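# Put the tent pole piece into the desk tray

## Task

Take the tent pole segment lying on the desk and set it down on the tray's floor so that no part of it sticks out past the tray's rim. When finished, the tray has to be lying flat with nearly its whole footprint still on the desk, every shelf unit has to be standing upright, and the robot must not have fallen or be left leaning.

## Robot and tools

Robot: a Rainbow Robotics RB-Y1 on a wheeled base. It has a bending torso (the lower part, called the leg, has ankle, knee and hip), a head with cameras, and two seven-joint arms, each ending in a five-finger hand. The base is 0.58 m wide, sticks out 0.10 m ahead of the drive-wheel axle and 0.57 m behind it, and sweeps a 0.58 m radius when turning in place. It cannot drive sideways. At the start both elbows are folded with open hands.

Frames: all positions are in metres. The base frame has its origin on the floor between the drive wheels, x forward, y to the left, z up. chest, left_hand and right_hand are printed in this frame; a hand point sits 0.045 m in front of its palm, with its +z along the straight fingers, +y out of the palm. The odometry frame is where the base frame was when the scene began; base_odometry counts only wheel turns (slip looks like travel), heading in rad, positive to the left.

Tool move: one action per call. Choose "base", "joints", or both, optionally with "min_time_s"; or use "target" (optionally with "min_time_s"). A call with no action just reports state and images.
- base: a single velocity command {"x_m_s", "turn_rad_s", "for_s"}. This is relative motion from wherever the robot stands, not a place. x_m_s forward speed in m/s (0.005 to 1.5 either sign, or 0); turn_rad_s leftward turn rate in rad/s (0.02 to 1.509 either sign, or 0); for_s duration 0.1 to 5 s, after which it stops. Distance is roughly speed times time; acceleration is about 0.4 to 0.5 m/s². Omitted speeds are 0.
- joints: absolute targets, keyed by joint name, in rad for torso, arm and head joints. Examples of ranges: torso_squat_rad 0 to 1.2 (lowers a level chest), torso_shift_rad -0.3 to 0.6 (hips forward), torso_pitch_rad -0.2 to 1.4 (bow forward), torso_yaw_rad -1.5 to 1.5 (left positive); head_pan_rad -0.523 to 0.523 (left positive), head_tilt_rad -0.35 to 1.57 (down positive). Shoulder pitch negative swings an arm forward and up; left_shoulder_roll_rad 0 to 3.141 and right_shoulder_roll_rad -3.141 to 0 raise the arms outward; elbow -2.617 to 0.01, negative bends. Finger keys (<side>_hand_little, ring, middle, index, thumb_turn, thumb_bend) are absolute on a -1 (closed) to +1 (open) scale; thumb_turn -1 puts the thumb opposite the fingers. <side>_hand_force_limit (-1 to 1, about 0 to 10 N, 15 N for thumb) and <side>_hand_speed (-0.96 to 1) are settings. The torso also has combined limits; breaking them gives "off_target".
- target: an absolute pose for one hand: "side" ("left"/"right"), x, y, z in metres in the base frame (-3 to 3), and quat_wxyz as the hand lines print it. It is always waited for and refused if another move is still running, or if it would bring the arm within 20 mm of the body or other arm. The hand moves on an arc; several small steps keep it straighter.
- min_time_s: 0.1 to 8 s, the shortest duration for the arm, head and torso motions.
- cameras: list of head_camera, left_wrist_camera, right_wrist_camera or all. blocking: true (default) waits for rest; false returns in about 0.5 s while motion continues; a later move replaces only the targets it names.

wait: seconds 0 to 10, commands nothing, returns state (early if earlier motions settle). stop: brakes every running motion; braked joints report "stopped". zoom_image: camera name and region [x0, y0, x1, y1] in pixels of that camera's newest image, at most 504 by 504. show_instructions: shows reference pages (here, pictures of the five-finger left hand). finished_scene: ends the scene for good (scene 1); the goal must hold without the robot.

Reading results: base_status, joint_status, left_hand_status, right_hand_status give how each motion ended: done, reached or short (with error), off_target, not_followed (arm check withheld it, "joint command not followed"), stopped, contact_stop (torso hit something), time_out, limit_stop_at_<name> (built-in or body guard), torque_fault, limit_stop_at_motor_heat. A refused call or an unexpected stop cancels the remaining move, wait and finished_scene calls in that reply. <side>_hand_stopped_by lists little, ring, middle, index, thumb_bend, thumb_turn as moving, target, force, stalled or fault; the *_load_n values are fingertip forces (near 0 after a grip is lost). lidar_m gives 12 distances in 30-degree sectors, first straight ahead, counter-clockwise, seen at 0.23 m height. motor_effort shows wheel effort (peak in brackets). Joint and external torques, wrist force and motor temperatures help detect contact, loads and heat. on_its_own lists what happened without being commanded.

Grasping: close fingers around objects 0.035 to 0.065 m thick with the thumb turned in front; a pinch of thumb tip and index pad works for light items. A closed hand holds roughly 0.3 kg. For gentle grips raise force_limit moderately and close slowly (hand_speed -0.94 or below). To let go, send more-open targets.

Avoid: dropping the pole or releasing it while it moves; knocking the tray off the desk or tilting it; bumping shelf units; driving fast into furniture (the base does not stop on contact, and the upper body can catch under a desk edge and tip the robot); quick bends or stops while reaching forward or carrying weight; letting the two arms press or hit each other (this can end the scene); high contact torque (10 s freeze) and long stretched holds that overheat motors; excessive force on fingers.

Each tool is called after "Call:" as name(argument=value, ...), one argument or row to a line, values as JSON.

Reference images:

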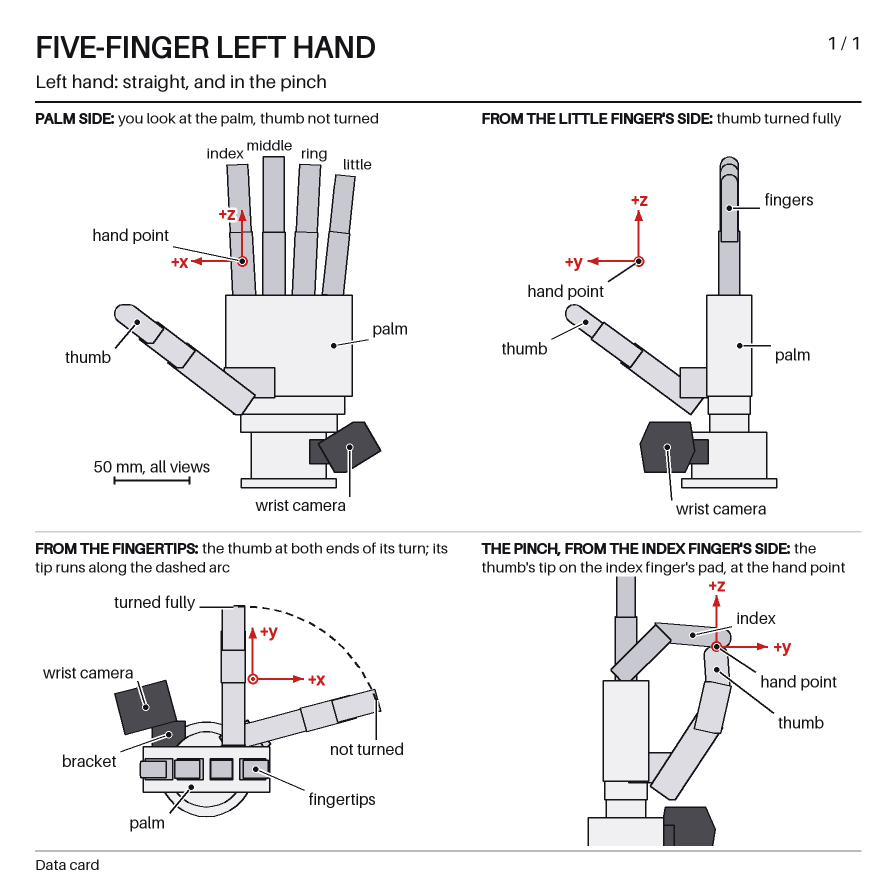

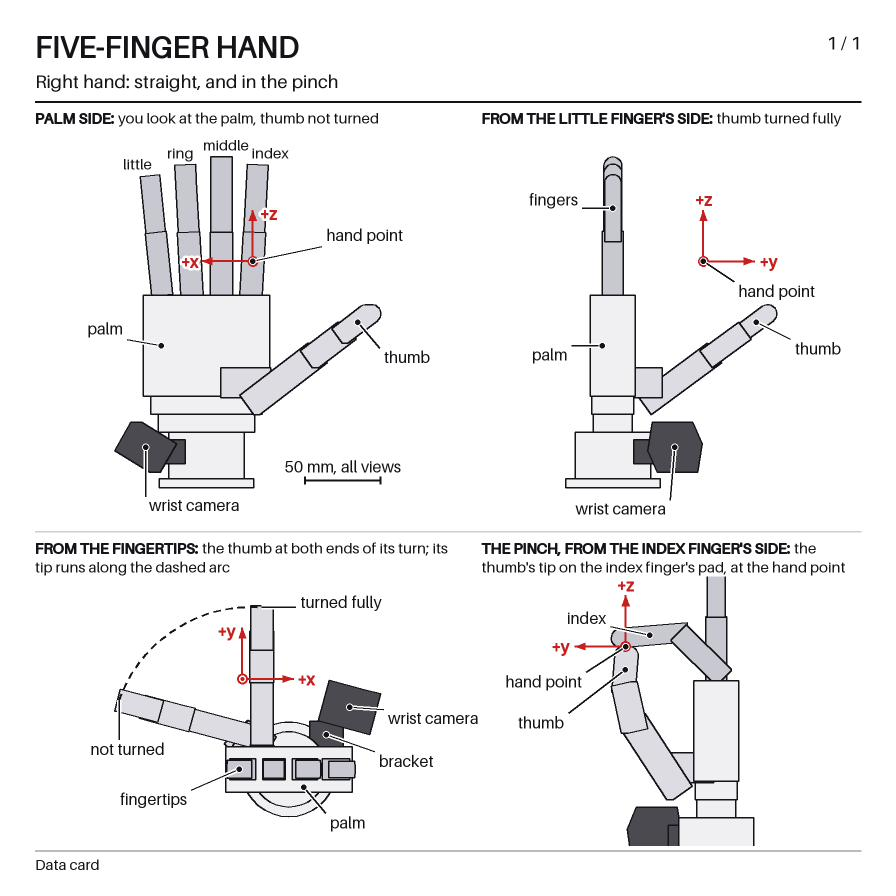

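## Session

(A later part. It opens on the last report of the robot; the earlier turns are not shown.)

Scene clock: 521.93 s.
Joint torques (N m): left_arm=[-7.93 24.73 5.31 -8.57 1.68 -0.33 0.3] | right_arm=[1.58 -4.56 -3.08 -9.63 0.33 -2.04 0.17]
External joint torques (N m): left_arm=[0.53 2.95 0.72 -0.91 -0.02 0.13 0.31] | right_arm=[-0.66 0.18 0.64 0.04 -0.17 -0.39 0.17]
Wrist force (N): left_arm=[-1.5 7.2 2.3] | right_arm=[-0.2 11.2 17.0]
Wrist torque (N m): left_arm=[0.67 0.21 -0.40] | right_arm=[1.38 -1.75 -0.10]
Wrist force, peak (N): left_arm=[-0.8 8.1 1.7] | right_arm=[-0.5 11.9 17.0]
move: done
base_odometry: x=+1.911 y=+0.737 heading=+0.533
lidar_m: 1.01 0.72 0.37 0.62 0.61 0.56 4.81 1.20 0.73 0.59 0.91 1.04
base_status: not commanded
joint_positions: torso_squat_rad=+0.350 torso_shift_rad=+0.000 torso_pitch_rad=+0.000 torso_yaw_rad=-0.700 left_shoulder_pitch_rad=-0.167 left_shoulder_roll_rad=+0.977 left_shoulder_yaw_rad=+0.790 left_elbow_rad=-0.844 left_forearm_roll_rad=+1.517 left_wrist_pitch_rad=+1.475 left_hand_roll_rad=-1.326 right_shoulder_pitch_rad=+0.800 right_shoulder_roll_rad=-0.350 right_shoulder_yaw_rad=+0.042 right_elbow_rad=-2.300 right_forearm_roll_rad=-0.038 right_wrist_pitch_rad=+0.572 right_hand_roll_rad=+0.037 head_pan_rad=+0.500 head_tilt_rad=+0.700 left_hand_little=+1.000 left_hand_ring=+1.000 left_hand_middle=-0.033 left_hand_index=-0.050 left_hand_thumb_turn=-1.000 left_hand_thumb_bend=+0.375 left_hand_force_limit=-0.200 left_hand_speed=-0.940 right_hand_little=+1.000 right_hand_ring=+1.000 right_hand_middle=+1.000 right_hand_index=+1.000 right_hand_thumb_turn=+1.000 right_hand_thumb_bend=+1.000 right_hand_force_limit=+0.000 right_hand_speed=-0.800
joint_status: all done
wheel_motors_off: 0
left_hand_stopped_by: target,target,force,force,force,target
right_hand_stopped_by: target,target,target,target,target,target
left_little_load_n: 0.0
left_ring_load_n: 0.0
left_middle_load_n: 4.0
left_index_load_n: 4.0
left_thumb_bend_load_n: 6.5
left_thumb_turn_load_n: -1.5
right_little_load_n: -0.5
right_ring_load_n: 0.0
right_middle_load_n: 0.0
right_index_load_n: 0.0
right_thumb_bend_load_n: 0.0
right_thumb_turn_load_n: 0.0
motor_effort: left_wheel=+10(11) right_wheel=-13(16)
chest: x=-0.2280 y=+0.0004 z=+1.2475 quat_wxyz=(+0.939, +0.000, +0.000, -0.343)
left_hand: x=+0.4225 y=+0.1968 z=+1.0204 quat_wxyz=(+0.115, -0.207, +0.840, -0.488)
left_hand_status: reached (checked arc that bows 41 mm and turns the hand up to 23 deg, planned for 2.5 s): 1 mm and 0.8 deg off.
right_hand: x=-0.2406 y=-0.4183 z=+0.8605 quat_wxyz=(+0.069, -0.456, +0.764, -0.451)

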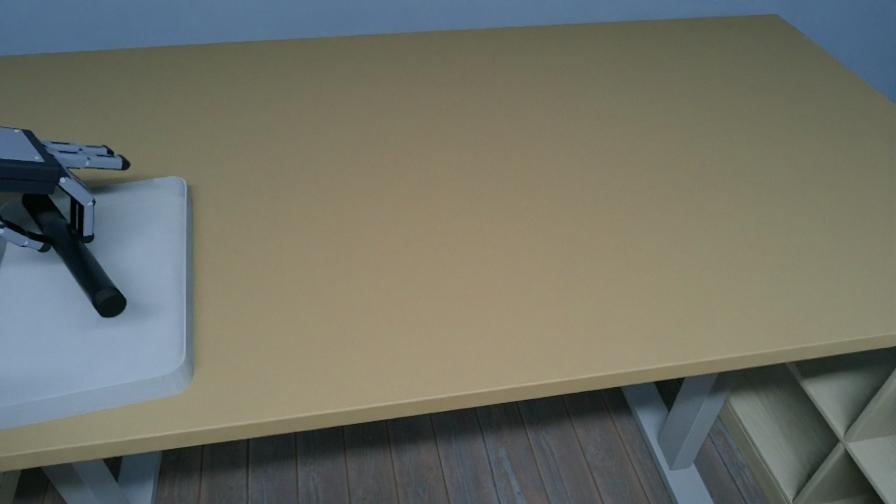

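Call:
move(
  target={"side": "left", "x": 0.423, "y": 0.197, "z": 0.985, "quat_wxyz": [0.1210, -0.2096, 0.8404, -0.4852]},
  min_time_s=2,
  cameras=["head_camera", "left_wrist_camera"],
)

Call:
move(
  target={"side": "left", "x": 0.423, "y": 0.197, "z": 0.976, "quat_wxyz": [0.1210, -0.2096, 0.8404, -0.4852]},
  min_time_s=1.5,
  cameras=["head_camera", "left_wrist_camera"],
)

Scene clock: 528.53 s.
Joint torques (N m): left_arm=[-9.93 21.16 3.1 -6.87 1.29 -0.92 0.01] | right_arm=[1.41 -4.81 -2.58 -9.91 0.3 -2.04 0.06]
External joint torques (N m): left_arm=[-1.43 -0.34 -1.17 0.9 -0.42 -0.61 0.02] | right_arm=[-0.83 -0.07 1.14 -0.24 -0.21 -0.4 0.06]
Wrist force (N): left_arm=[-0.9 7.1 2.3] | right_arm=[0.1 11.4 16.6]
Wrist torque (N m): left_arm=[0.62 0.13 -0.50] | right_arm=[1.47 -1.80 -0.06]
Wrist force, peak (N): left_arm=[-1.5 7.9 1.9] | right_arm=[-0.4 11.6 17.1]
move: done
base_odometry: x=+1.911 y=+0.737 heading=+0.533
lidar_m: 1.02 0.72 0.37 0.62 0.60 0.55 4.82 1.20 0.72 0.59 0.91 1.05
base_status: not commanded
joint_positions: torso_squat_rad=+0.350 torso_shift_rad=+0.000 torso_pitch_rad=+0.000 torso_yaw_rad=-0.700 left_shoulder_pitch_rad=-0.173 left_shoulder_roll_rad=+0.938 left_shoulder_yaw_rad=+0.779 left_elbow_rad=-0.775 left_forearm_roll_rad=+1.503 left_wrist_pitch_rad=+1.429 left_hand_roll_rad=-1.421 right_shoulder_pitch_rad=+0.800 right_shoulder_roll_rad=-0.350 right_shoulder_yaw_rad=+0.042 right_elbow_rad=-2.300 right_forearm_roll_rad=-0.038 right_wrist_pitch_rad=+0.572 right_hand_roll_rad=+0.037 head_pan_rad=+0.500 head_tilt_rad=+0.700 left_hand_little=+1.000 left_hand_ring=+1.000 left_hand_middle=-0.033 left_hand_index=-0.050 left_hand_thumb_turn=-1.000 left_hand_thumb_bend=+0.375 left_hand_force_limit=-0.200 left_hand_speed=-0.940 right_hand_little=+1.000 right_hand_ring=+1.000 right_hand_middle=+1.000 right_hand_index=+1.000 right_hand_thumb_turn=+1.000 right_hand_thumb_bend=+1.000 right_hand_force_limit=+0.000 right_hand_speed=-0.800
joint_status: all done
wheel_motors_off: 0
left_hand_stopped_by: target,target,force,force,force,target
right_hand_stopped_by: target,target,target,target,target,target
left_little_load_n: 0.0
left_ring_load_n: 0.0
left_middle_load_n: 4.0
left_index_load_n: 3.5
left_thumb_bend_load_n: 6.5
left_thumb_turn_load_n: -1.5
right_little_load_n: 0.0
right_ring_load_n: 0.0
right_middle_load_n: 0.0
right_index_load_n: 0.0
right_thumb_bend_load_n: 0.0
right_thumb_turn_load_n: -0.5
motor_effort: left_wheel=+10(11) right_wheel=-14(16)
chest: x=-0.2280 y=+0.0004 z=+1.2475 quat_wxyz=(+0.939, +0.000, +0.000, -0.343)
left_hand: x=+0.4229 y=+0.1972 z=+0.9852 quat_wxyz=(+0.122, -0.210, +0.840, -0.485)
left_hand_status: reached (checked arc that bows 1 mm and turns the hand up to 1 deg, planned for 2.0 s): 0 mm and 0.1 deg off.
right_hand: x=-0.2406 y=-0.4183 z=+0.8605 quat_wxyz=(+0.069, -0.456, +0.764, -0.451)

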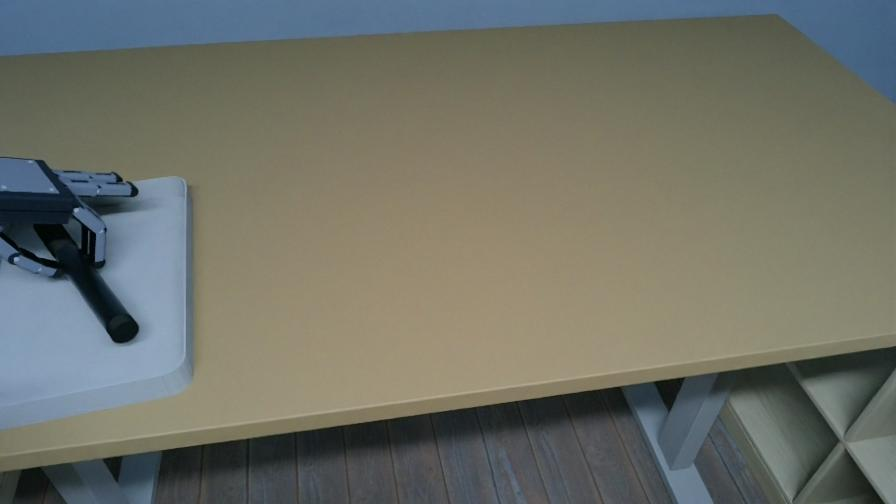

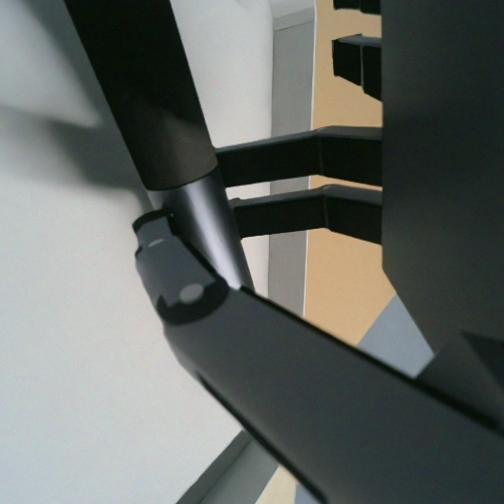

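Scene clock: 530.37 s.
Joint torques (N m): left_arm=[-10 21.2 2.79 -6.91 1.25 -0.75 -0.02] | right_arm=[1.02 -4.89 -3.28 -9.84 0.35 -2.09 -0.04]
External joint torques (N m): left_arm=[-1.44 -0.27 -1.33 0.87 -0.46 -0.49 -0.01] | right_arm=[-1.22 -0.15 0.45 -0.17 -0.15 -0.45 -0.04]
Wrist force (N): left_arm=[-1.2 7.3 2.0] | right_arm=[-0.3 12.0 16.9]
Wrist torque (N m): left_arm=[0.69 0.19 -0.50] | right_arm=[1.57 -1.77 -0.04]
Wrist force, peak (N): left_arm=[-1.4 8.0 2.2] | right_arm=[-0.3 12.0 16.9]
move: done
base_odometry: x=+1.911 y=+0.737 heading=+0.533
lidar_m: 1.02 0.72 0.37 0.63 0.60 0.57 4.82 1.19 0.73 0.58 0.92 1.05
base_status: not commanded
joint_positions: torso_squat_rad=+0.350 torso_shift_rad=+0.000 torso_pitch_rad=+0.000 torso_yaw_rad=-0.700 left_shoulder_pitch_rad=-0.182 left_shoulder_roll_rad=+0.933 left_shoulder_yaw_rad=+0.774 left_elbow_rad=-0.739 left_forearm_roll_rad=+1.501 left_wrist_pitch_rad=+1.421 left_hand_roll_rad=-1.454 right_shoulder_pitch_rad=+0.800 right_shoulder_roll_rad=-0.350 right_shoulder_yaw_rad=+0.042 right_elbow_rad=-2.300 right_forearm_roll_rad=-0.038 right_wrist_pitch_rad=+0.572 right_hand_roll_rad=+0.037 head_pan_rad=+0.500 head_tilt_rad=+0.700 left_hand_little=+1.000 left_hand_ring=+1.000 left_hand_middle=-0.033 left_hand_index=-0.050 left_hand_thumb_turn=-1.000 left_hand_thumb_bend=+0.375 left_hand_force_limit=-0.200 left_hand_speed=-0.940 right_hand_little=+1.000 right_hand_ring=+1.000 right_hand_middle=+1.000 right_hand_index=+1.000 right_hand_thumb_turn=+1.000 right_hand_thumb_bend=+1.000 right_hand_force_limit=+0.000 right_hand_speed=-0.800
joint_status: all done
wheel_motors_off: 0
left_hand_stopped_by: target,target,force,force,force,target
right_hand_stopped_by: target,target,target,target,target,target
left_little_load_n: 0.0
left_ring_load_n: 0.0
left_middle_load_n: 4.0
left_index_load_n: 3.5
left_thumb_bend_load_n: 6.5
left_thumb_turn_load_n: -1.5
right_little_load_n: 0.0
right_ring_load_n: 0.0
right_middle_load_n: 0.0
right_index_load_n: 0.0
right_thumb_bend_load_n: 0.0
right_thumb_turn_load_n: 0.0
motor_effort: left_wheel=+10(11) right_wheel=-12(16)
chest: x=-0.2280 y=+0.0004 z=+1.2475 quat_wxyz=(+0.939, +0.000, +0.000, -0.343)
left_hand: x=+0.4227 y=+0.1972 z=+0.9763 quat_wxyz=(+0.122, -0.210, +0.840, -0.485)
left_hand_status: reached (checked arc that bows 1 mm and turns the hand up to 0 deg, planned for 1.5 s): 0 mm and 0.1 deg off.
right_hand: x=-0.2406 y=-0.4183 z=+0.8605 quat_wxyz=(+0.069, -0.456, +0.764, -0.451)

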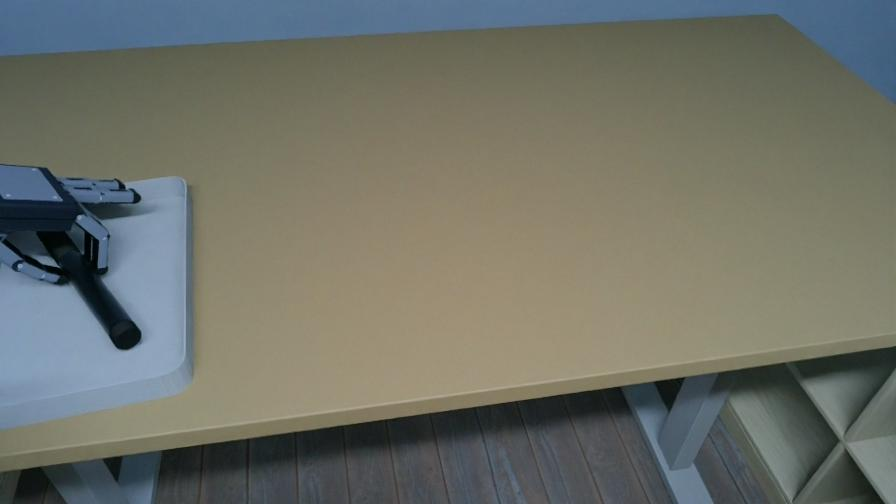

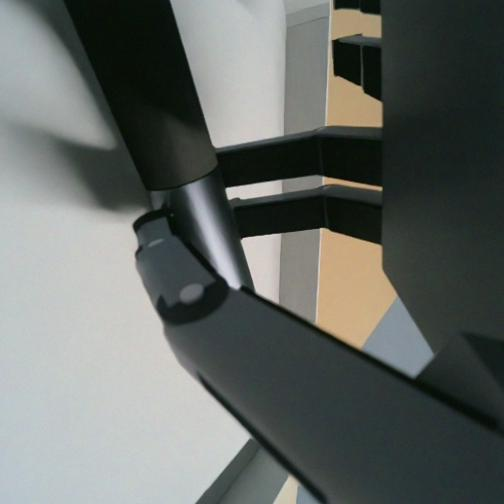

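Call:
move(
  target={"side": "left", "x": 0.423, "y": 0.197, "z": 0.971, "quat_wxyz": [0.1210, -0.2096, 0.8404, -0.4852]},
  min_time_s=1,
  cameras=["head_camera", "left_wrist_camera"],
)

Scene clock: 534.87 s.
Joint torques (N m): left_arm=[-10.15 22.64 2.65 -6.96 1.41 -0.72 0] | right_arm=[1.22 -5.22 -3.06 -9.86 0.29 -1.83 0.05]
External joint torques (N m): left_arm=[-1.53 1.18 -1.36 0.82 -0.31 -0.5 0.01] | right_arm=[-1.02 -0.48 0.66 -0.19 -0.21 -0.19 0.05]
Wrist force (N): left_arm=[-1.2 7.2 1.8] | right_arm=[-0.6 11.3 16.6]
Wrist torque (N m): left_arm=[0.62 0.20 -0.53] | right_arm=[1.45 -1.68 -0.11]
Wrist force, peak (N): left_arm=[-1.6 7.8 2.6] | right_arm=[0.0 11.6 17.2]
move: done
base_odometry: x=+1.911 y=+0.737 heading=+0.533
lidar_m: 1.02 0.71 0.37 0.64 0.60 0.56 4.82 1.19 0.73 0.58 0.93 1.05
base_status: not commanded
joint_positions: torso_squat_rad=+0.350 torso_shift_rad=+0.000 torso_pitch_rad=+0.000 torso_yaw_rad=-0.700 left_shoulder_pitch_rad=-0.192 left_shoulder_roll_rad=+0.933 left_shoulder_yaw_rad=+0.770 left_elbow_rad=-0.710 left_forearm_roll_rad=+1.501 left_wrist_pitch_rad=+1.417 left_hand_roll_rad=-1.477 right_shoulder_pitch_rad=+0.800 right_shoulder_roll_rad=-0.350 right_shoulder_yaw_rad=+0.042 right_elbow_rad=-2.300 right_forearm_roll_rad=-0.038 right_wrist_pitch_rad=+0.572 right_hand_roll_rad=+0.037 head_pan_rad=+0.500 head_tilt_rad=+0.700 left_hand_little=+1.000 left_hand_ring=+1.000 left_hand_middle=-0.033 left_hand_index=-0.050 left_hand_thumb_turn=-1.000 left_hand_thumb_bend=+0.375 left_hand_force_limit=-0.200 left_hand_speed=-0.940 right_hand_little=+1.000 right_hand_ring=+1.000 right_hand_middle=+1.000 right_hand_index=+1.000 right_hand_thumb_turn=+1.000 right_hand_thumb_bend=+1.000 right_hand_force_limit=+0.000 right_hand_speed=-0.800
joint_status: all done
wheel_motors_off: 0
left_hand_stopped_by: target,target,force,force,force,target
right_hand_stopped_by: target,target,target,target,target,target
left_little_load_n: 0.0
left_ring_load_n: 0.0
left_middle_load_n: 4.0
left_index_load_n: 4.0
left_thumb_bend_load_n: 6.5
left_thumb_turn_load_n: -1.5
right_little_load_n: 0.0
right_ring_load_n: 0.0
right_middle_load_n: 0.0
right_index_load_n: 0.0
right_thumb_bend_load_n: 0.0
right_thumb_turn_load_n: -0.5
motor_effort: left_wheel=+10(11) right_wheel=-13(16)
chest: x=-0.2280 y=+0.0004 z=+1.2475 quat_wxyz=(+0.939, +0.000, +0.000, -0.343)
left_hand: x=+0.4228 y=+0.1970 z=+0.9711 quat_wxyz=(+0.121, -0.210, +0.840, -0.485)
left_hand_status: reached (checked arc that bows 1 mm and turns the hand up to 0 deg, planned for 1.0 s): 0 mm and 0.1 deg off.
right_hand: x=-0.2406 y=-0.4183 z=+0.8605 quat_wxyz=(+0.069, -0.456, +0.764, -0.451)

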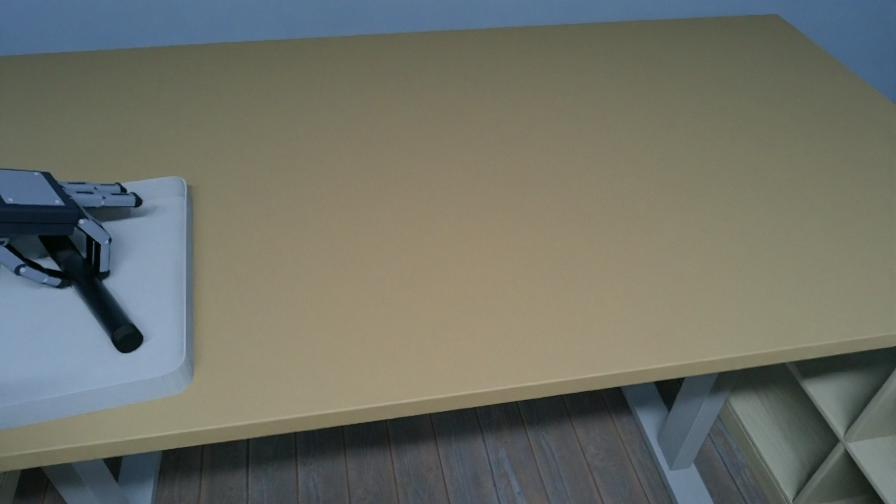

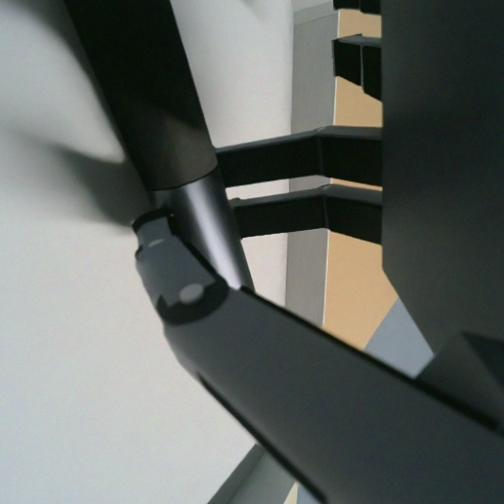

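Call:
move(
  target={"side": "left", "x": 0.423, "y": 0.197, "z": 0.967, "quat_wxyz": [0.1210, -0.2096, 0.8404, -0.4852]},
  min_time_s=1,
  cameras=["left_wrist_camera"],
)

Scene clock: 539.33 s.
Joint torques (N m): left_arm=[-8.04 20.84 1.01 -5.36 0.16 -1.02 -0.25] | right_arm=[1.44 -5.31 -3.48 -9.59 0.23 -1.85 0.16]
External joint torques (N m): left_arm=[0.64 -0.62 -2.9 2.43 -1.56 -0.84 -0.24] | right_arm=[-0.81 -0.57 0.24 0.08 -0.27 -0.2 0.16]
Wrist force (N): left_arm=[0.0 1.4 -3.9] | right_arm=[-0.4 11.4 17.1]
Wrist torque (N m): left_arm=[0.66 0.07 -0.50] | right_arm=[1.45 -1.73 -0.03]
Wrist force, peak (N): left_arm=[-1.1 7.8 1.6] | right_arm=[-0.6 11.5 17.1]
move: done
base_odometry: x=+1.911 y=+0.737 heading=+0.533
lidar_m: 1.02 0.72 0.37 0.61 0.59 0.57 4.81 1.19 0.73 0.59 0.92 1.04
base_status: not commanded
joint_positions: torso_squat_rad=+0.350 torso_shift_rad=+0.000 torso_pitch_rad=+0.000 torso_yaw_rad=-0.700 left_shoulder_pitch_rad=-0.200 left_shoulder_roll_rad=+0.934 left_shoulder_yaw_rad=+0.768 left_elbow_rad=-0.686 left_forearm_roll_rad=+1.500 left_wrist_pitch_rad=+1.414 left_hand_roll_rad=-1.496 right_shoulder_pitch_rad=+0.800 right_shoulder_roll_rad=-0.350 right_shoulder_yaw_rad=+0.042 right_elbow_rad=-2.300 right_forearm_roll_rad=-0.038 right_wrist_pitch_rad=+0.572 right_hand_roll_rad=+0.037 head_pan_rad=+0.500 head_tilt_rad=+0.700 left_hand_little=+1.000 left_hand_ring=+1.000 left_hand_middle=-0.033 left_hand_index=-0.050 left_hand_thumb_turn=-1.000 left_hand_thumb_bend=+0.375 left_hand_force_limit=-0.200 left_hand_speed=-0.940 right_hand_little=+1.000 right_hand_ring=+1.000 right_hand_middle=+1.000 right_hand_index=+1.000 right_hand_thumb_turn=+1.000 right_hand_thumb_bend=+1.000 right_hand_force_limit=+0.000 right_hand_speed=-0.800
joint_status: all done
wheel_motors_off: 0
left_hand_stopped_by: target,target,force,force,force,target
right_hand_stopped_by: target,target,target,target,target,target
left_little_load_n: 0.0
left_ring_load_n: 0.0
left_middle_load_n: 3.5
left_index_load_n: 4.0
left_thumb_bend_load_n: 5.5
left_thumb_turn_load_n: -0.5
right_little_load_n: 0.0
right_ring_load_n: 0.0
right_middle_load_n: 0.0
right_index_load_n: 0.0
right_thumb_bend_load_n: 0.0
right_thumb_turn_load_n: 0.0
motor_effort: left_wheel=+10(11) right_wheel=-13(16)
chest: x=-0.2280 y=+0.0004 z=+1.2475 quat_wxyz=(+0.939, +0.000, +0.000, -0.343)
left_hand: x=+0.4232 y=+0.1970 z=+0.9677 quat_wxyz=(+0.122, -0.209, +0.840, -0.485)
left_hand_status: reached (checked arc that bows 0 mm and turns the hand up to 0 deg, planned for 1.0 s): 1 mm and 0.1 deg off.
right_hand: x=-0.2406 y=-0.4183 z=+0.8605 quat_wxyz=(+0.069, -0.456, +0.764, -0.451)

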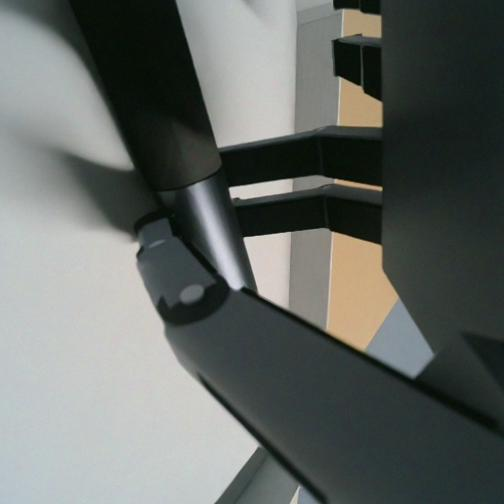

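Call:
move(
  target={"side": "left", "x": 0.423, "y": 0.197, "z": 0.9685, "quat_wxyz": [0.1210, -0.2096, 0.8404, -0.4852]},
  min_time_s=0.5,
)

Call:
move(
  joints={"left_hand_index": 0.15, "left_hand_middle": 0.15, "left_hand_thumb_bend": 0.42},
  cameras=["left_wrist_camera"],
)

Scene clock: 549.60 s.
Joint torques (N m): left_arm=[-8.61 22.09 3.19 -7.51 0.81 -0.52 0.05] | right_arm=[1.73 -4.18 -3.38 -9.77 0.28 -1.89 0.22]
External joint torques (N m): left_arm=[0.08 0.63 -0.72 0.28 -0.91 -0.34 0.05] | right_arm=[-0.51 0.56 0.35 -0.1 -0.23 -0.25 0.22]
Wrist force (N): left_arm=[0.3 1.6 -3.5] | right_arm=[-0.1 11.1 16.2]
Wrist torque (N m): left_arm=[0.57 0.07 -0.46] | right_arm=[1.43 -1.73 -0.05]
Wrist force, peak (N): left_arm=[0.0 1.6 -4.7] | right_arm=[-0.7 11.9 17.2]
move: done
base_odometry: x=+1.911 y=+0.737 heading=+0.533
lidar_m: 1.01 0.71 0.37 0.62 0.59 0.55 4.83 1.20 0.72 0.59 0.92 1.05
base_status: not commanded
joint_positions: torso_squat_rad=+0.350 torso_shift_rad=+0.000 torso_pitch_rad=+0.000 torso_yaw_rad=-0.700 left_shoulder_pitch_rad=-0.200 left_shoulder_roll_rad=+0.934 left_shoulder_yaw_rad=+0.768 left_elbow_rad=-0.687 left_forearm_roll_rad=+1.500 left_wrist_pitch_rad=+1.414 left_hand_roll_rad=-1.496 right_shoulder_pitch_rad=+0.800 right_shoulder_roll_rad=-0.350 right_shoulder_yaw_rad=+0.042 right_elbow_rad=-2.300 right_forearm_roll_rad=-0.038 right_wrist_pitch_rad=+0.572 right_hand_roll_rad=+0.037 head_pan_rad=+0.500 head_tilt_rad=+0.700 left_hand_little=+1.000 left_hand_ring=+1.000 left_hand_middle=-0.033 left_hand_index=-0.050 left_hand_thumb_turn=-1.000 left_hand_thumb_bend=+0.375 left_hand_force_limit=-0.200 left_hand_speed=-0.940 right_hand_little=+1.000 right_hand_ring=+1.000 right_hand_middle=+1.000 right_hand_index=+1.000 right_hand_thumb_turn=+1.000 right_hand_thumb_bend=+1.000 right_hand_force_limit=+0.000 right_hand_speed=-0.800
joint_status: all done
wheel_motors_off: 0
left_hand_stopped_by: target,target,force,force,force,target
right_hand_stopped_by: target,target,target,target,target,target
left_little_load_n: 0.0
left_ring_load_n: 0.0
left_middle_load_n: 3.5
left_index_load_n: 4.0
left_thumb_bend_load_n: 6.0
left_thumb_turn_load_n: -0.5
right_little_load_n: 0.0
right_ring_load_n: 0.0
right_middle_load_n: 0.0
right_index_load_n: 0.0
right_thumb_bend_load_n: 0.0
right_thumb_turn_load_n: 0.0
motor_effort: left_wheel=+10(10) right_wheel=-12(16)
chest: x=-0.2280 y=+0.0004 z=+1.2475 quat_wxyz=(+0.939, +0.000, +0.000, -0.343)
left_hand: x=+0.4233 y=+0.1969 z=+0.9679 quat_wxyz=(+0.122, -0.209, +0.840, -0.485)
left_hand_status: reached (checked arc that bows 0 mm and turns the hand up to 0 deg, planned for 0.5 s): 1 mm and 0.1 deg off.
right_hand: x=-0.2406 y=-0.4183 z=+0.8605 quat_wxyz=(+0.069, -0.456, +0.764, -0.451)
pictures: none

Scene clock: 551.27 s.
Joint torques (N m): left_arm=[-8.61 22.27 3.27 -7.43 1.24 -0.56 0.02] | right_arm=[1.94 -4.91 -3.34 -9.84 0.29 -1.97 0.14]
External joint torques (N m): left_arm=[0.07 0.81 -0.64 0.36 -0.49 -0.38 0.03] | right_arm=[-0.31 -0.17 0.38 -0.17 -0.21 -0.32 0.14]
Wrist force (N): left_arm=[-1.7 7.1 1.4] | right_arm=[-0.3 11.9 16.3]
Wrist torque (N m): left_arm=[0.68 0.26 -0.54] | right_arm=[1.59 -1.71 -0.05]
Wrist force, peak (N): left_arm=[-1.9 7.6 1.5] | right_arm=[-0.1 11.4 17.3]
move: done
base_odometry: x=+1.911 y=+0.737 heading=+0.533
lidar_m: 1.01 0.73 0.36 0.63 0.59 0.57 4.82 1.20 0.72 0.58 0.92 1.06
base_status: not commanded
joint_positions: torso_squat_rad=+0.350 torso_shift_rad=+0.000 torso_pitch_rad=+0.000 torso_yaw_rad=-0.700 left_shoulder_pitch_rad=-0.200 left_shoulder_roll_rad=+0.934 left_shoulder_yaw_rad=+0.768 left_elbow_rad=-0.687 left_forearm_roll_rad=+1.500 left_wrist_pitch_rad=+1.414 left_hand_roll_rad=-1.496 right_shoulder_pitch_rad=+0.800 right_shoulder_roll_rad=-0.350 right_shoulder_yaw_rad=+0.042 right_elbow_rad=-2.300 right_forearm_roll_rad=-0.038 right_wrist_pitch_rad=+0.572 right_hand_roll_rad=+0.037 head_pan_rad=+0.500 head_tilt_rad=+0.700 left_hand_little=+1.000 left_hand_ring=+1.000 left_hand_middle=+0.150 left_hand_index=+0.150 left_hand_thumb_turn=-1.000 left_hand_thumb_bend=+0.420 left_hand_force_limit=-0.200 left_hand_speed=-0.940 right_hand_little=+1.000 right_hand_ring=+1.000 right_hand_middle=+1.000 right_hand_index=+1.000 right_hand_thumb_turn=+1.000 right_hand_thumb_bend=+1.000 right_hand_force_limit=+0.000 right_hand_speed=-0.800
joint_status: all done
wheel_motors_off: 0
left_hand_stopped_by: target,target,target,target,target,target
right_hand_stopped_by: target,target,target,target,target,target
left_little_load_n: 0.0
left_ring_load_n: 0.0
left_middle_load_n: 0.0
left_index_load_n: 0.0
left_thumb_bend_load_n: 0.0
left_thumb_turn_load_n: 0.0
right_little_load_n: 0.0
right_ring_load_n: 0.0
right_middle_load_n: 0.0
right_index_load_n: 0.0
right_thumb_bend_load_n: 0.0
right_thumb_turn_load_n: 0.0
motor_effort: left_wheel=+10(11) right_wheel=-15(16)
chest: x=-0.2280 y=+0.0004 z=+1.2475 quat_wxyz=(+0.939, +0.000, +0.000, -0.343)
left_hand: x=+0.4233 y=+0.1970 z=+0.9679 quat_wxyz=(+0.122, -0.209, +0.840, -0.485)
right_hand: x=-0.2406 y=-0.4183 z=+0.8605 quat_wxyz=(+0.069, -0.456, +0.764, -0.451)

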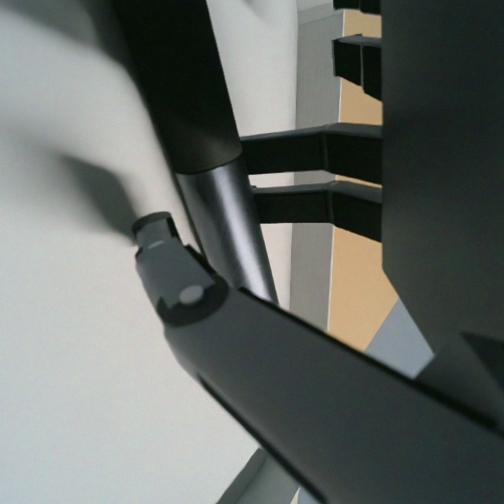

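Call:
move(
  joints={"left_hand_speed": -0.85, "left_hand_index": 0.45, "left_hand_middle": 0.45, "left_hand_thumb_bend": 0.5},
)

Call:
move(
  target={"side": "left", "x": 0.421, "y": 0.2, "z": 0.980, "quat_wxyz": [0.1210, -0.2096, 0.8404, -0.4852]},
  min_time_s=1,
  cameras=["left_wrist_camera"],
)

Scene clock: 557.00 s.
Joint torques (N m): left_arm=[-8.73 22.17 3.28 -7.36 1.2 -0.44 0.04] | right_arm=[1.83 -4.56 -3.45 -9.83 0.29 -1.83 0.25]
External joint torques (N m): left_arm=[-0.04 0.71 -0.63 0.43 -0.52 -0.25 0.05] | right_arm=[-0.41 0.18 0.27 -0.16 -0.21 -0.18 0.25]
Wrist force (N): left_arm=[-1.4 6.6 1.7] | right_arm=[-0.3 11.0 16.8]
Wrist torque (N m): left_arm=[0.62 0.21 -0.45] | right_arm=[1.37 -1.75 -0.07]
Wrist force, peak (N): left_arm=[-1.2 7.6 1.8] | right_arm=[-0.4 11.7 17.1]
move: done
base_odometry: x=+1.911 y=+0.737 heading=+0.533
lidar_m: 1.02 0.72 0.36 0.62 0.61 0.56 4.82 1.20 0.73 0.58 0.92 1.06
base_status: not commanded
joint_positions: torso_squat_rad=+0.350 torso_shift_rad=+0.000 torso_pitch_rad=+0.000 torso_yaw_rad=-0.700 left_shoulder_pitch_rad=-0.200 left_shoulder_roll_rad=+0.934 left_shoulder_yaw_rad=+0.768 left_elbow_rad=-0.687 left_forearm_roll_rad=+1.500 left_wrist_pitch_rad=+1.414 left_hand_roll_rad=-1.496 right_shoulder_pitch_rad=+0.800 right_shoulder_roll_rad=-0.350 right_shoulder_yaw_rad=+0.042 right_elbow_rad=-2.300 right_forearm_roll_rad=-0.038 right_wrist_pitch_rad=+0.572 right_hand_roll_rad=+0.037 head_pan_rad=+0.500 head_tilt_rad=+0.700 left_hand_little=+1.000 left_hand_ring=+1.000 left_hand_middle=+0.450 left_hand_index=+0.450 left_hand_thumb_turn=-1.000 left_hand_thumb_bend=+0.500 left_hand_force_limit=-0.200 left_hand_speed=-0.850 right_hand_little=+1.000 right_hand_ring=+1.000 right_hand_middle=+1.000 right_hand_index=+1.000 right_hand_thumb_turn=+1.000 right_hand_thumb_bend=+1.000 right_hand_force_limit=+0.000 right_hand_speed=-0.800
joint_status: all done
wheel_motors_off: 0
left_hand_stopped_by: target,target,target,target,target,target
right_hand_stopped_by: target,target,target,target,target,target
left_little_load_n: 0.0
left_ring_load_n: 0.0
left_middle_load_n: 0.0
left_index_load_n: 0.0
left_thumb_bend_load_n: 0.0
left_thumb_turn_load_n: 0.0
right_little_load_n: 0.0
right_ring_load_n: 0.0
right_middle_load_n: 0.0
right_index_load_n: 0.0
right_thumb_bend_load_n: 0.0
right_thumb_turn_load_n: -0.5
motor_effort: left_wheel=+10(11) right_wheel=-13(16)
chest: x=-0.2280 y=+0.0004 z=+1.2475 quat_wxyz=(+0.939, +0.000, +0.000, -0.343)
left_hand: x=+0.4233 y=+0.1970 z=+0.9679 quat_wxyz=(+0.122, -0.209, +0.840, -0.485)
right_hand: x=-0.2406 y=-0.4183 z=+0.8605 quat_wxyz=(+0.069, -0.456, +0.764, -0.451)
pictures: none

Scene clock: 558.33 s.
Joint torques (N m): left_arm=[-8.06 24.92 4.9 -9.08 1.79 -0.03 0.3] | right_arm=[1.79 -4.73 -3.51 -9.62 0.42 -1.78 0.18]
External joint torques (N m): left_arm=[0.41 3.35 0.78 -1.32 0.06 0.22 0.3] | right_arm=[-0.46 0.01 0.21 0.05 -0.09 -0.14 0.17]
Wrist force (N): left_arm=[-0.7 7.1 1.5] | right_arm=[-0.2 11.2 16.7]
Wrist torque (N m): left_arm=[0.70 0.07 -0.38] | right_arm=[1.43 -1.78 -0.08]
Wrist force, peak (N): left_arm=[-1.9 7.5 2.1] | right_arm=[-0.1 11.6 17.3]
move: done
base_odometry: x=+1.911 y=+0.737 heading=+0.533
lidar_m: 1.02 0.72 0.37 0.64 0.61 0.56 4.83 1.20 0.72 0.59 0.91 1.05
base_status: not commanded
joint_positions: torso_squat_rad=+0.350 torso_shift_rad=+0.000 torso_pitch_rad=+0.000 torso_yaw_rad=-0.700 left_shoulder_pitch_rad=-0.181 left_shoulder_roll_rad=+0.942 left_shoulder_yaw_rad=+0.777 left_elbow_rad=-0.733 left_forearm_roll_rad=+1.506 left_wrist_pitch_rad=+1.434 left_hand_roll_rad=-1.455 right_shoulder_pitch_rad=+0.800 right_shoulder_roll_rad=-0.350 right_shoulder_yaw_rad=+0.042 right_elbow_rad=-2.300 right_forearm_roll_rad=-0.038 right_wrist_pitch_rad=+0.572 right_hand_roll_rad=+0.037 head_pan_rad=+0.500 head_tilt_rad=+0.700 left_hand_little=+1.000 left_hand_ring=+1.000 left_hand_middle=+0.450 left_hand_index=+0.450 left_hand_thumb_turn=-1.000 left_hand_thumb_bend=+0.500 left_hand_force_limit=-0.200 left_hand_speed=-0.850 right_hand_little=+1.000 right_hand_ring=+1.000 right_hand_middle=+1.000 right_hand_index=+1.000 right_hand_thumb_turn=+1.000 right_hand_thumb_bend=+1.000 right_hand_force_limit=+0.000 right_hand_speed=-0.800
joint_status: all done
wheel_motors_off: 0
left_hand_stopped_by: target,target,target,target,target,target
right_hand_stopped_by: target,target,target,target,target,target
left_little_load_n: 0.0
left_ring_load_n: 0.0
left_middle_load_n: 0.0
left_index_load_n: 0.0
left_thumb_bend_load_n: 0.0
left_thumb_turn_load_n: 0.0
right_little_load_n: 0.0
right_ring_load_n: 0.0
right_middle_load_n: 0.0
right_index_load_n: 0.0
right_thumb_bend_load_n: 0.0
right_thumb_turn_load_n: 0.0
motor_effort: left_wheel=+10(11) right_wheel=-14(16)
chest: x=-0.2280 y=+0.0004 z=+1.2475 quat_wxyz=(+0.939, +0.000, +0.000, -0.343)
left_hand: x=+0.4210 y=+0.1996 z=+0.9793 quat_wxyz=(+0.119, -0.209, +0.840, -0.486)
left_hand_status: reached (checked arc that bows 1 mm and turns the hand up to 0 deg, planned for 1.0 s): 1 mm and 0.2 deg off.
right_hand: x=-0.2406 y=-0.4183 z=+0.8605 quat_wxyz=(+0.069, -0.456, +0.764, -0.451)

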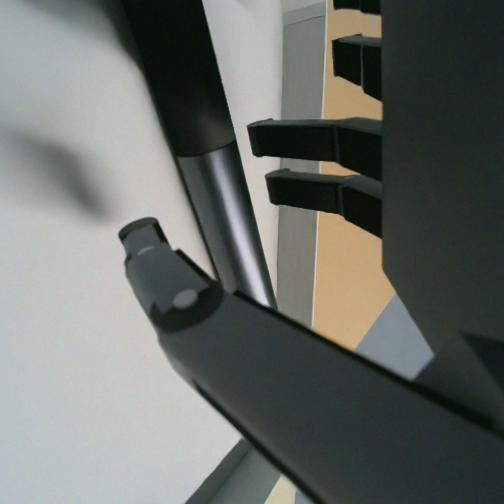

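Call:
move(
  target={"side": "left", "x": 0.421, "y": 0.2, "z": 1.0, "quat_wxyz": [0.1210, -0.2096, 0.8404, -0.4852]},
  min_time_s=1.2,
  cameras=["left_wrist_camera"],
)

Call:
move(
  target={"side": "left", "x": 0.41, "y": 0.22, "z": 1.09, "quat_wxyz": [0.1210, -0.2096, 0.8404, -0.4852]},
  min_time_s=2,
)

Call:
move(
  joints={"torso_yaw_rad": -0.1, "head_pan_rad": 0.3},
  min_time_s=2.5,
  cameras=["head_camera"],
)

Scene clock: 570.33 s.
Joint torques (N m): left_arm=[-7.88 24.98 5.41 -8.87 1.76 -0.08 0.33] | right_arm=[1.23 -4.7 -3.35 -9.72 0.28 -2.09 0.11]
External joint torques (N m): left_arm=[0.5 3.31 1 -1.16 0.04 0.28 0.34] | right_arm=[-1.01 0.03 0.38 -0.05 -0.22 -0.44 0.11]
Wrist force (N): left_arm=[-0.6 7.0 1.7] | right_arm=[0.0 11.3 16.5]
Wrist torque (N m): left_arm=[0.63 0.03 -0.37] | right_arm=[1.47 -1.83 -0.05]
Wrist force, peak (N): left_arm=[-1.5 7.9 1.9] | right_arm=[-0.2 11.9 17.0]
move: done
base_odometry: x=+1.911 y=+0.737 heading=+0.533
lidar_m: 1.02 0.72 0.38 0.63 0.59 0.56 4.83 1.19 0.73 0.58 0.92 1.05
base_status: not commanded
joint_positions: torso_squat_rad=+0.350 torso_shift_rad=+0.000 torso_pitch_rad=+0.000 torso_yaw_rad=-0.700 left_shoulder_pitch_rad=-0.165 left_shoulder_roll_rad=+0.956 left_shoulder_yaw_rad=+0.786 left_elbow_rad=-0.799 left_forearm_roll_rad=+1.512 left_wrist_pitch_rad=+1.454 left_hand_roll_rad=-1.388 right_shoulder_pitch_rad=+0.800 right_shoulder_roll_rad=-0.350 right_shoulder_yaw_rad=+0.042 right_elbow_rad=-2.300 right_forearm_roll_rad=-0.038 right_wrist_pitch_rad=+0.572 right_hand_roll_rad=+0.037 head_pan_rad=+0.500 head_tilt_rad=+0.700 left_hand_little=+1.000 left_hand_ring=+1.000 left_hand_middle=+0.450 left_hand_index=+0.450 left_hand_thumb_turn=-1.000 left_hand_thumb_bend=+0.500 left_hand_force_limit=-0.200 left_hand_speed=-0.850 right_hand_little=+1.000 right_hand_ring=+1.000 right_hand_middle=+1.000 right_hand_index=+1.000 right_hand_thumb_turn=+1.000 right_hand_thumb_bend=+1.000 right_hand_force_limit=+0.000 right_hand_speed=-0.800
joint_status: all done
wheel_motors_off: 0
left_hand_stopped_by: target,target,target,target,target,target
right_hand_stopped_by: target,target,target,target,target,target
left_little_load_n: 0.0
left_ring_load_n: 0.0
left_middle_load_n: 0.0
left_index_load_n: 0.0
left_thumb_bend_load_n: 0.0
left_thumb_turn_load_n: 0.0
right_little_load_n: 0.0
right_ring_load_n: 0.0
right_middle_load_n: 0.0
right_index_load_n: 0.0
right_thumb_bend_load_n: 0.0
right_thumb_turn_load_n: -0.5
motor_effort: left_wheel=+10(11) right_wheel=-12(16)
chest: x=-0.2280 y=+0.0004 z=+1.2475 quat_wxyz=(+0.939, +0.000, +0.000, -0.343)
left_hand: x=+0.4209 y=+0.1995 z=+0.9988 quat_wxyz=(+0.118, -0.208, +0.840, -0.486)
left_hand_status: reached (checked arc that bows 1 mm and turns the hand up to 0 deg, planned for 1.2 s): 1 mm and 0.4 deg off.
right_hand: x=-0.2406 y=-0.4183 z=+0.8605 quat_wxyz=(+0.069, -0.456, +0.764, -0.451)

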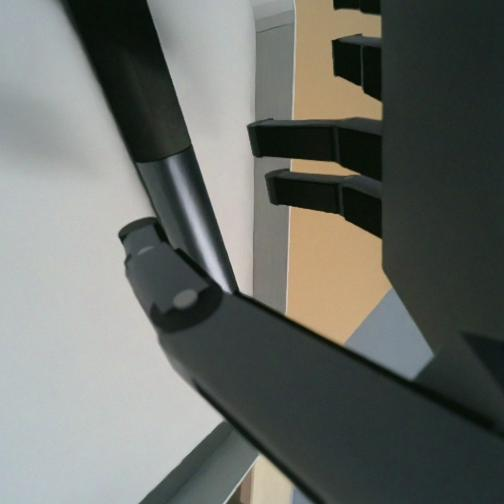

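Scene clock: 572.67 s.
Joint torques (N m): left_arm=[-6.74 25.72 5.96 -8.11 1.58 -0.53 0.25] | right_arm=[2.1 -4.74 -2.78 -9.8 0.35 -1.75 0.29]
External joint torques (N m): left_arm=[0.37 3.39 0.67 -1.02 -0.03 0.22 0.26] | right_arm=[-0.14 0 0.94 -0.13 -0.16 -0.11 0.29]
Wrist force (N): left_arm=[-1.4 6.6 2.4] | right_arm=[-0.5 10.8 16.4]
Wrist torque (N m): left_arm=[0.56 0.20 -0.43] | right_arm=[1.36 -1.71 -0.10]
Wrist force, peak (N): left_arm=[-1.1 7.9 1.5] | right_arm=[-0.2 11.8 17.1]
move: done
base_odometry: x=+1.911 y=+0.737 heading=+0.533
lidar_m: 1.01 0.73 0.37 0.62 0.60 0.55 4.83 1.19 0.73 0.59 0.92 1.05
base_status: not commanded
joint_positions: torso_squat_rad=+0.350 torso_shift_rad=+0.000 torso_pitch_rad=+0.000 torso_yaw_rad=-0.700 left_shoulder_pitch_rad=-0.082 left_shoulder_roll_rad=+1.060 left_shoulder_yaw_rad=+0.882 left_elbow_rad=-1.005 left_forearm_roll_rad=+1.562 left_wrist_pitch_rad=+1.566 left_hand_roll_rad=-1.153 right_shoulder_pitch_rad=+0.800 right_shoulder_roll_rad=-0.350 right_shoulder_yaw_rad=+0.042 right_elbow_rad=-2.300 right_forearm_roll_rad=-0.038 right_wrist_pitch_rad=+0.572 right_hand_roll_rad=+0.037 head_pan_rad=+0.500 head_tilt_rad=+0.700 left_hand_little=+1.000 left_hand_ring=+1.000 left_hand_middle=+0.450 left_hand_index=+0.450 left_hand_thumb_turn=-1.000 left_hand_thumb_bend=+0.500 left_hand_force_limit=-0.200 left_hand_speed=-0.850 right_hand_little=+1.000 right_hand_ring=+1.000 right_hand_middle=+1.000 right_hand_index=+1.000 right_hand_thumb_turn=+1.000 right_hand_thumb_bend=+1.000 right_hand_force_limit=+0.000 right_hand_speed=-0.800
joint_status: all done
wheel_motors_off: 0
left_hand_stopped_by: target,target,target,target,target,target
right_hand_stopped_by: target,target,target,target,target,target
left_little_load_n: 0.0
left_ring_load_n: 0.0
left_middle_load_n: 0.0
left_index_load_n: 0.0
left_thumb_bend_load_n: 0.0
left_thumb_turn_load_n: 0.0
right_little_load_n: 0.0
right_ring_load_n: 0.0
right_middle_load_n: 0.0
right_index_load_n: 0.0
right_thumb_bend_load_n: 0.0
right_thumb_turn_load_n: 0.0
motor_effort: left_wheel=+10(11) right_wheel=-13(16)
chest: x=-0.2280 y=+0.0004 z=+1.2475 quat_wxyz=(+0.939, +0.000, +0.000, -0.343)
left_hand: x=+0.4099 y=+0.2199 z=+1.0898 quat_wxyz=(+0.120, -0.209, +0.840, -0.485)
left_hand_status: reached (checked arc that bows 4 mm and turns the hand up to 1 deg, planned for 2.0 s): 0 mm and 0.1 deg off.
right_hand: x=-0.2406 y=-0.4183 z=+0.8605 quat_wxyz=(+0.069, -0.456, +0.764, -0.451)
pictures: none

Scene clock: 575.47 s.
Joint torques (N m): left_arm=[-6.99 25.48 6.03 -7.97 1.51 -0.54 0.29] | right_arm=[1.09 -5.23 -3.08 -9.86 0.35 -2.06 0.31]
External joint torques (N m): left_arm=[0.13 3.16 0.75 -0.87 -0.1 0.21 0.3] | right_arm=[-1.14 -0.48 0.64 -0.19 -0.15 -0.42 0.31]
Wrist force (N): left_arm=[-0.4 6.7 1.7] | right_arm=[0.3 11.4 16.8]
Wrist torque (N m): left_arm=[0.63 0.01 -0.33] | right_arm=[1.47 -1.82 -0.03]
Wrist force, peak (N): left_arm=[-1.2 8.2 2.0] | right_arm=[-0.2 11.7 17.1]
move: done
base_odometry: x=+1.911 y=+0.737 heading=+0.533
lidar_m: 1.01 0.72 0.37 0.61 0.60 0.58 4.81 1.19 0.72 0.59 0.91 1.05
base_status: not commanded
joint_positions: torso_squat_rad=+0.350 torso_shift_rad=+0.000 torso_pitch_rad=+0.000 torso_yaw_rad=-0.100 left_shoulder_pitch_rad=-0.082 left_shoulder_roll_rad=+1.060 left_shoulder_yaw_rad=+0.882 left_elbow_rad=-1.005 left_forearm_roll_rad=+1.562 left_wrist_pitch_rad=+1.566 left_hand_roll_rad=-1.153 right_shoulder_pitch_rad=+0.800 right_shoulder_roll_rad=-0.350 right_shoulder_yaw_rad=+0.042 right_elbow_rad=-2.300 right_forearm_roll_rad=-0.038 right_wrist_pitch_rad=+0.572 right_hand_roll_rad=+0.037 head_pan_rad=+0.300 head_tilt_rad=+0.700 left_hand_little=+1.000 left_hand_ring=+1.000 left_hand_middle=+0.450 left_hand_index=+0.450 left_hand_thumb_turn=-1.000 left_hand_thumb_bend=+0.500 left_hand_force_limit=-0.200 left_hand_speed=-0.850 right_hand_little=+1.000 right_hand_ring=+1.000 right_hand_middle=+1.000 right_hand_index=+1.000 right_hand_thumb_turn=+1.000 right_hand_thumb_bend=+1.000 right_hand_force_limit=+0.000 right_hand_speed=-0.800
joint_status: all done
wheel_motors_off: 0
left_hand_stopped_by: target,target,target,target,target,target
right_hand_stopped_by: target,target,target,target,target,target
left_little_load_n: 0.0
left_ring_load_n: 0.0
left_middle_load_n: 0.0
left_index_load_n: 0.0
left_thumb_bend_load_n: 0.0
left_thumb_turn_load_n: 0.0
right_little_load_n: 0.0
right_ring_load_n: 0.0
right_middle_load_n: 0.0
right_index_load_n: 0.0
right_thumb_bend_load_n: 0.0
right_thumb_turn_load_n: 0.0
motor_effort: left_wheel=+10(11) right_wheel=-15(16)
chest: x=-0.2280 y=+0.0004 z=+1.2475 quat_wxyz=(+0.999, +0.000, +0.000, -0.050)
left_hand: x=+0.1746 y=+0.5418 z=+1.0898 quat_wxyz=(+0.258, -0.448, +0.741, -0.428)
right_hand: x=-0.0019 y=-0.3523 z=+0.8605 quat_wxyz=(+0.199, -0.661, +0.595, -0.411)

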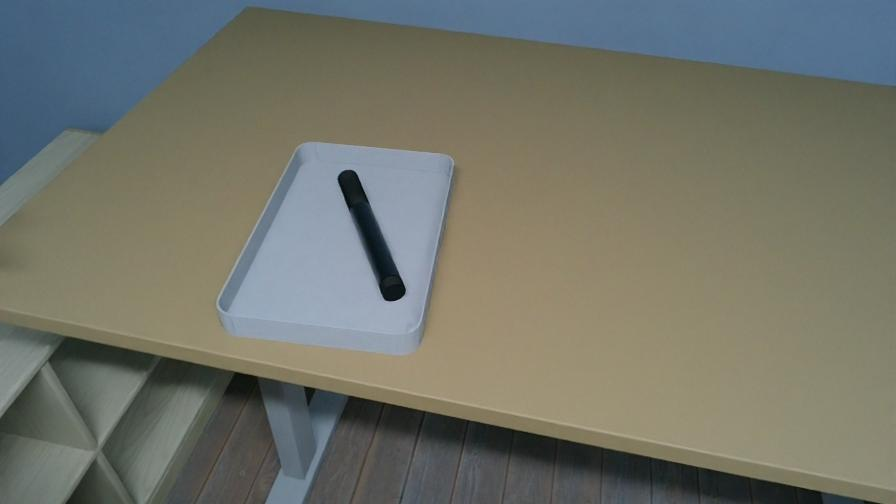

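Call:
finished_scene(
)

The scene is finished: the task was done.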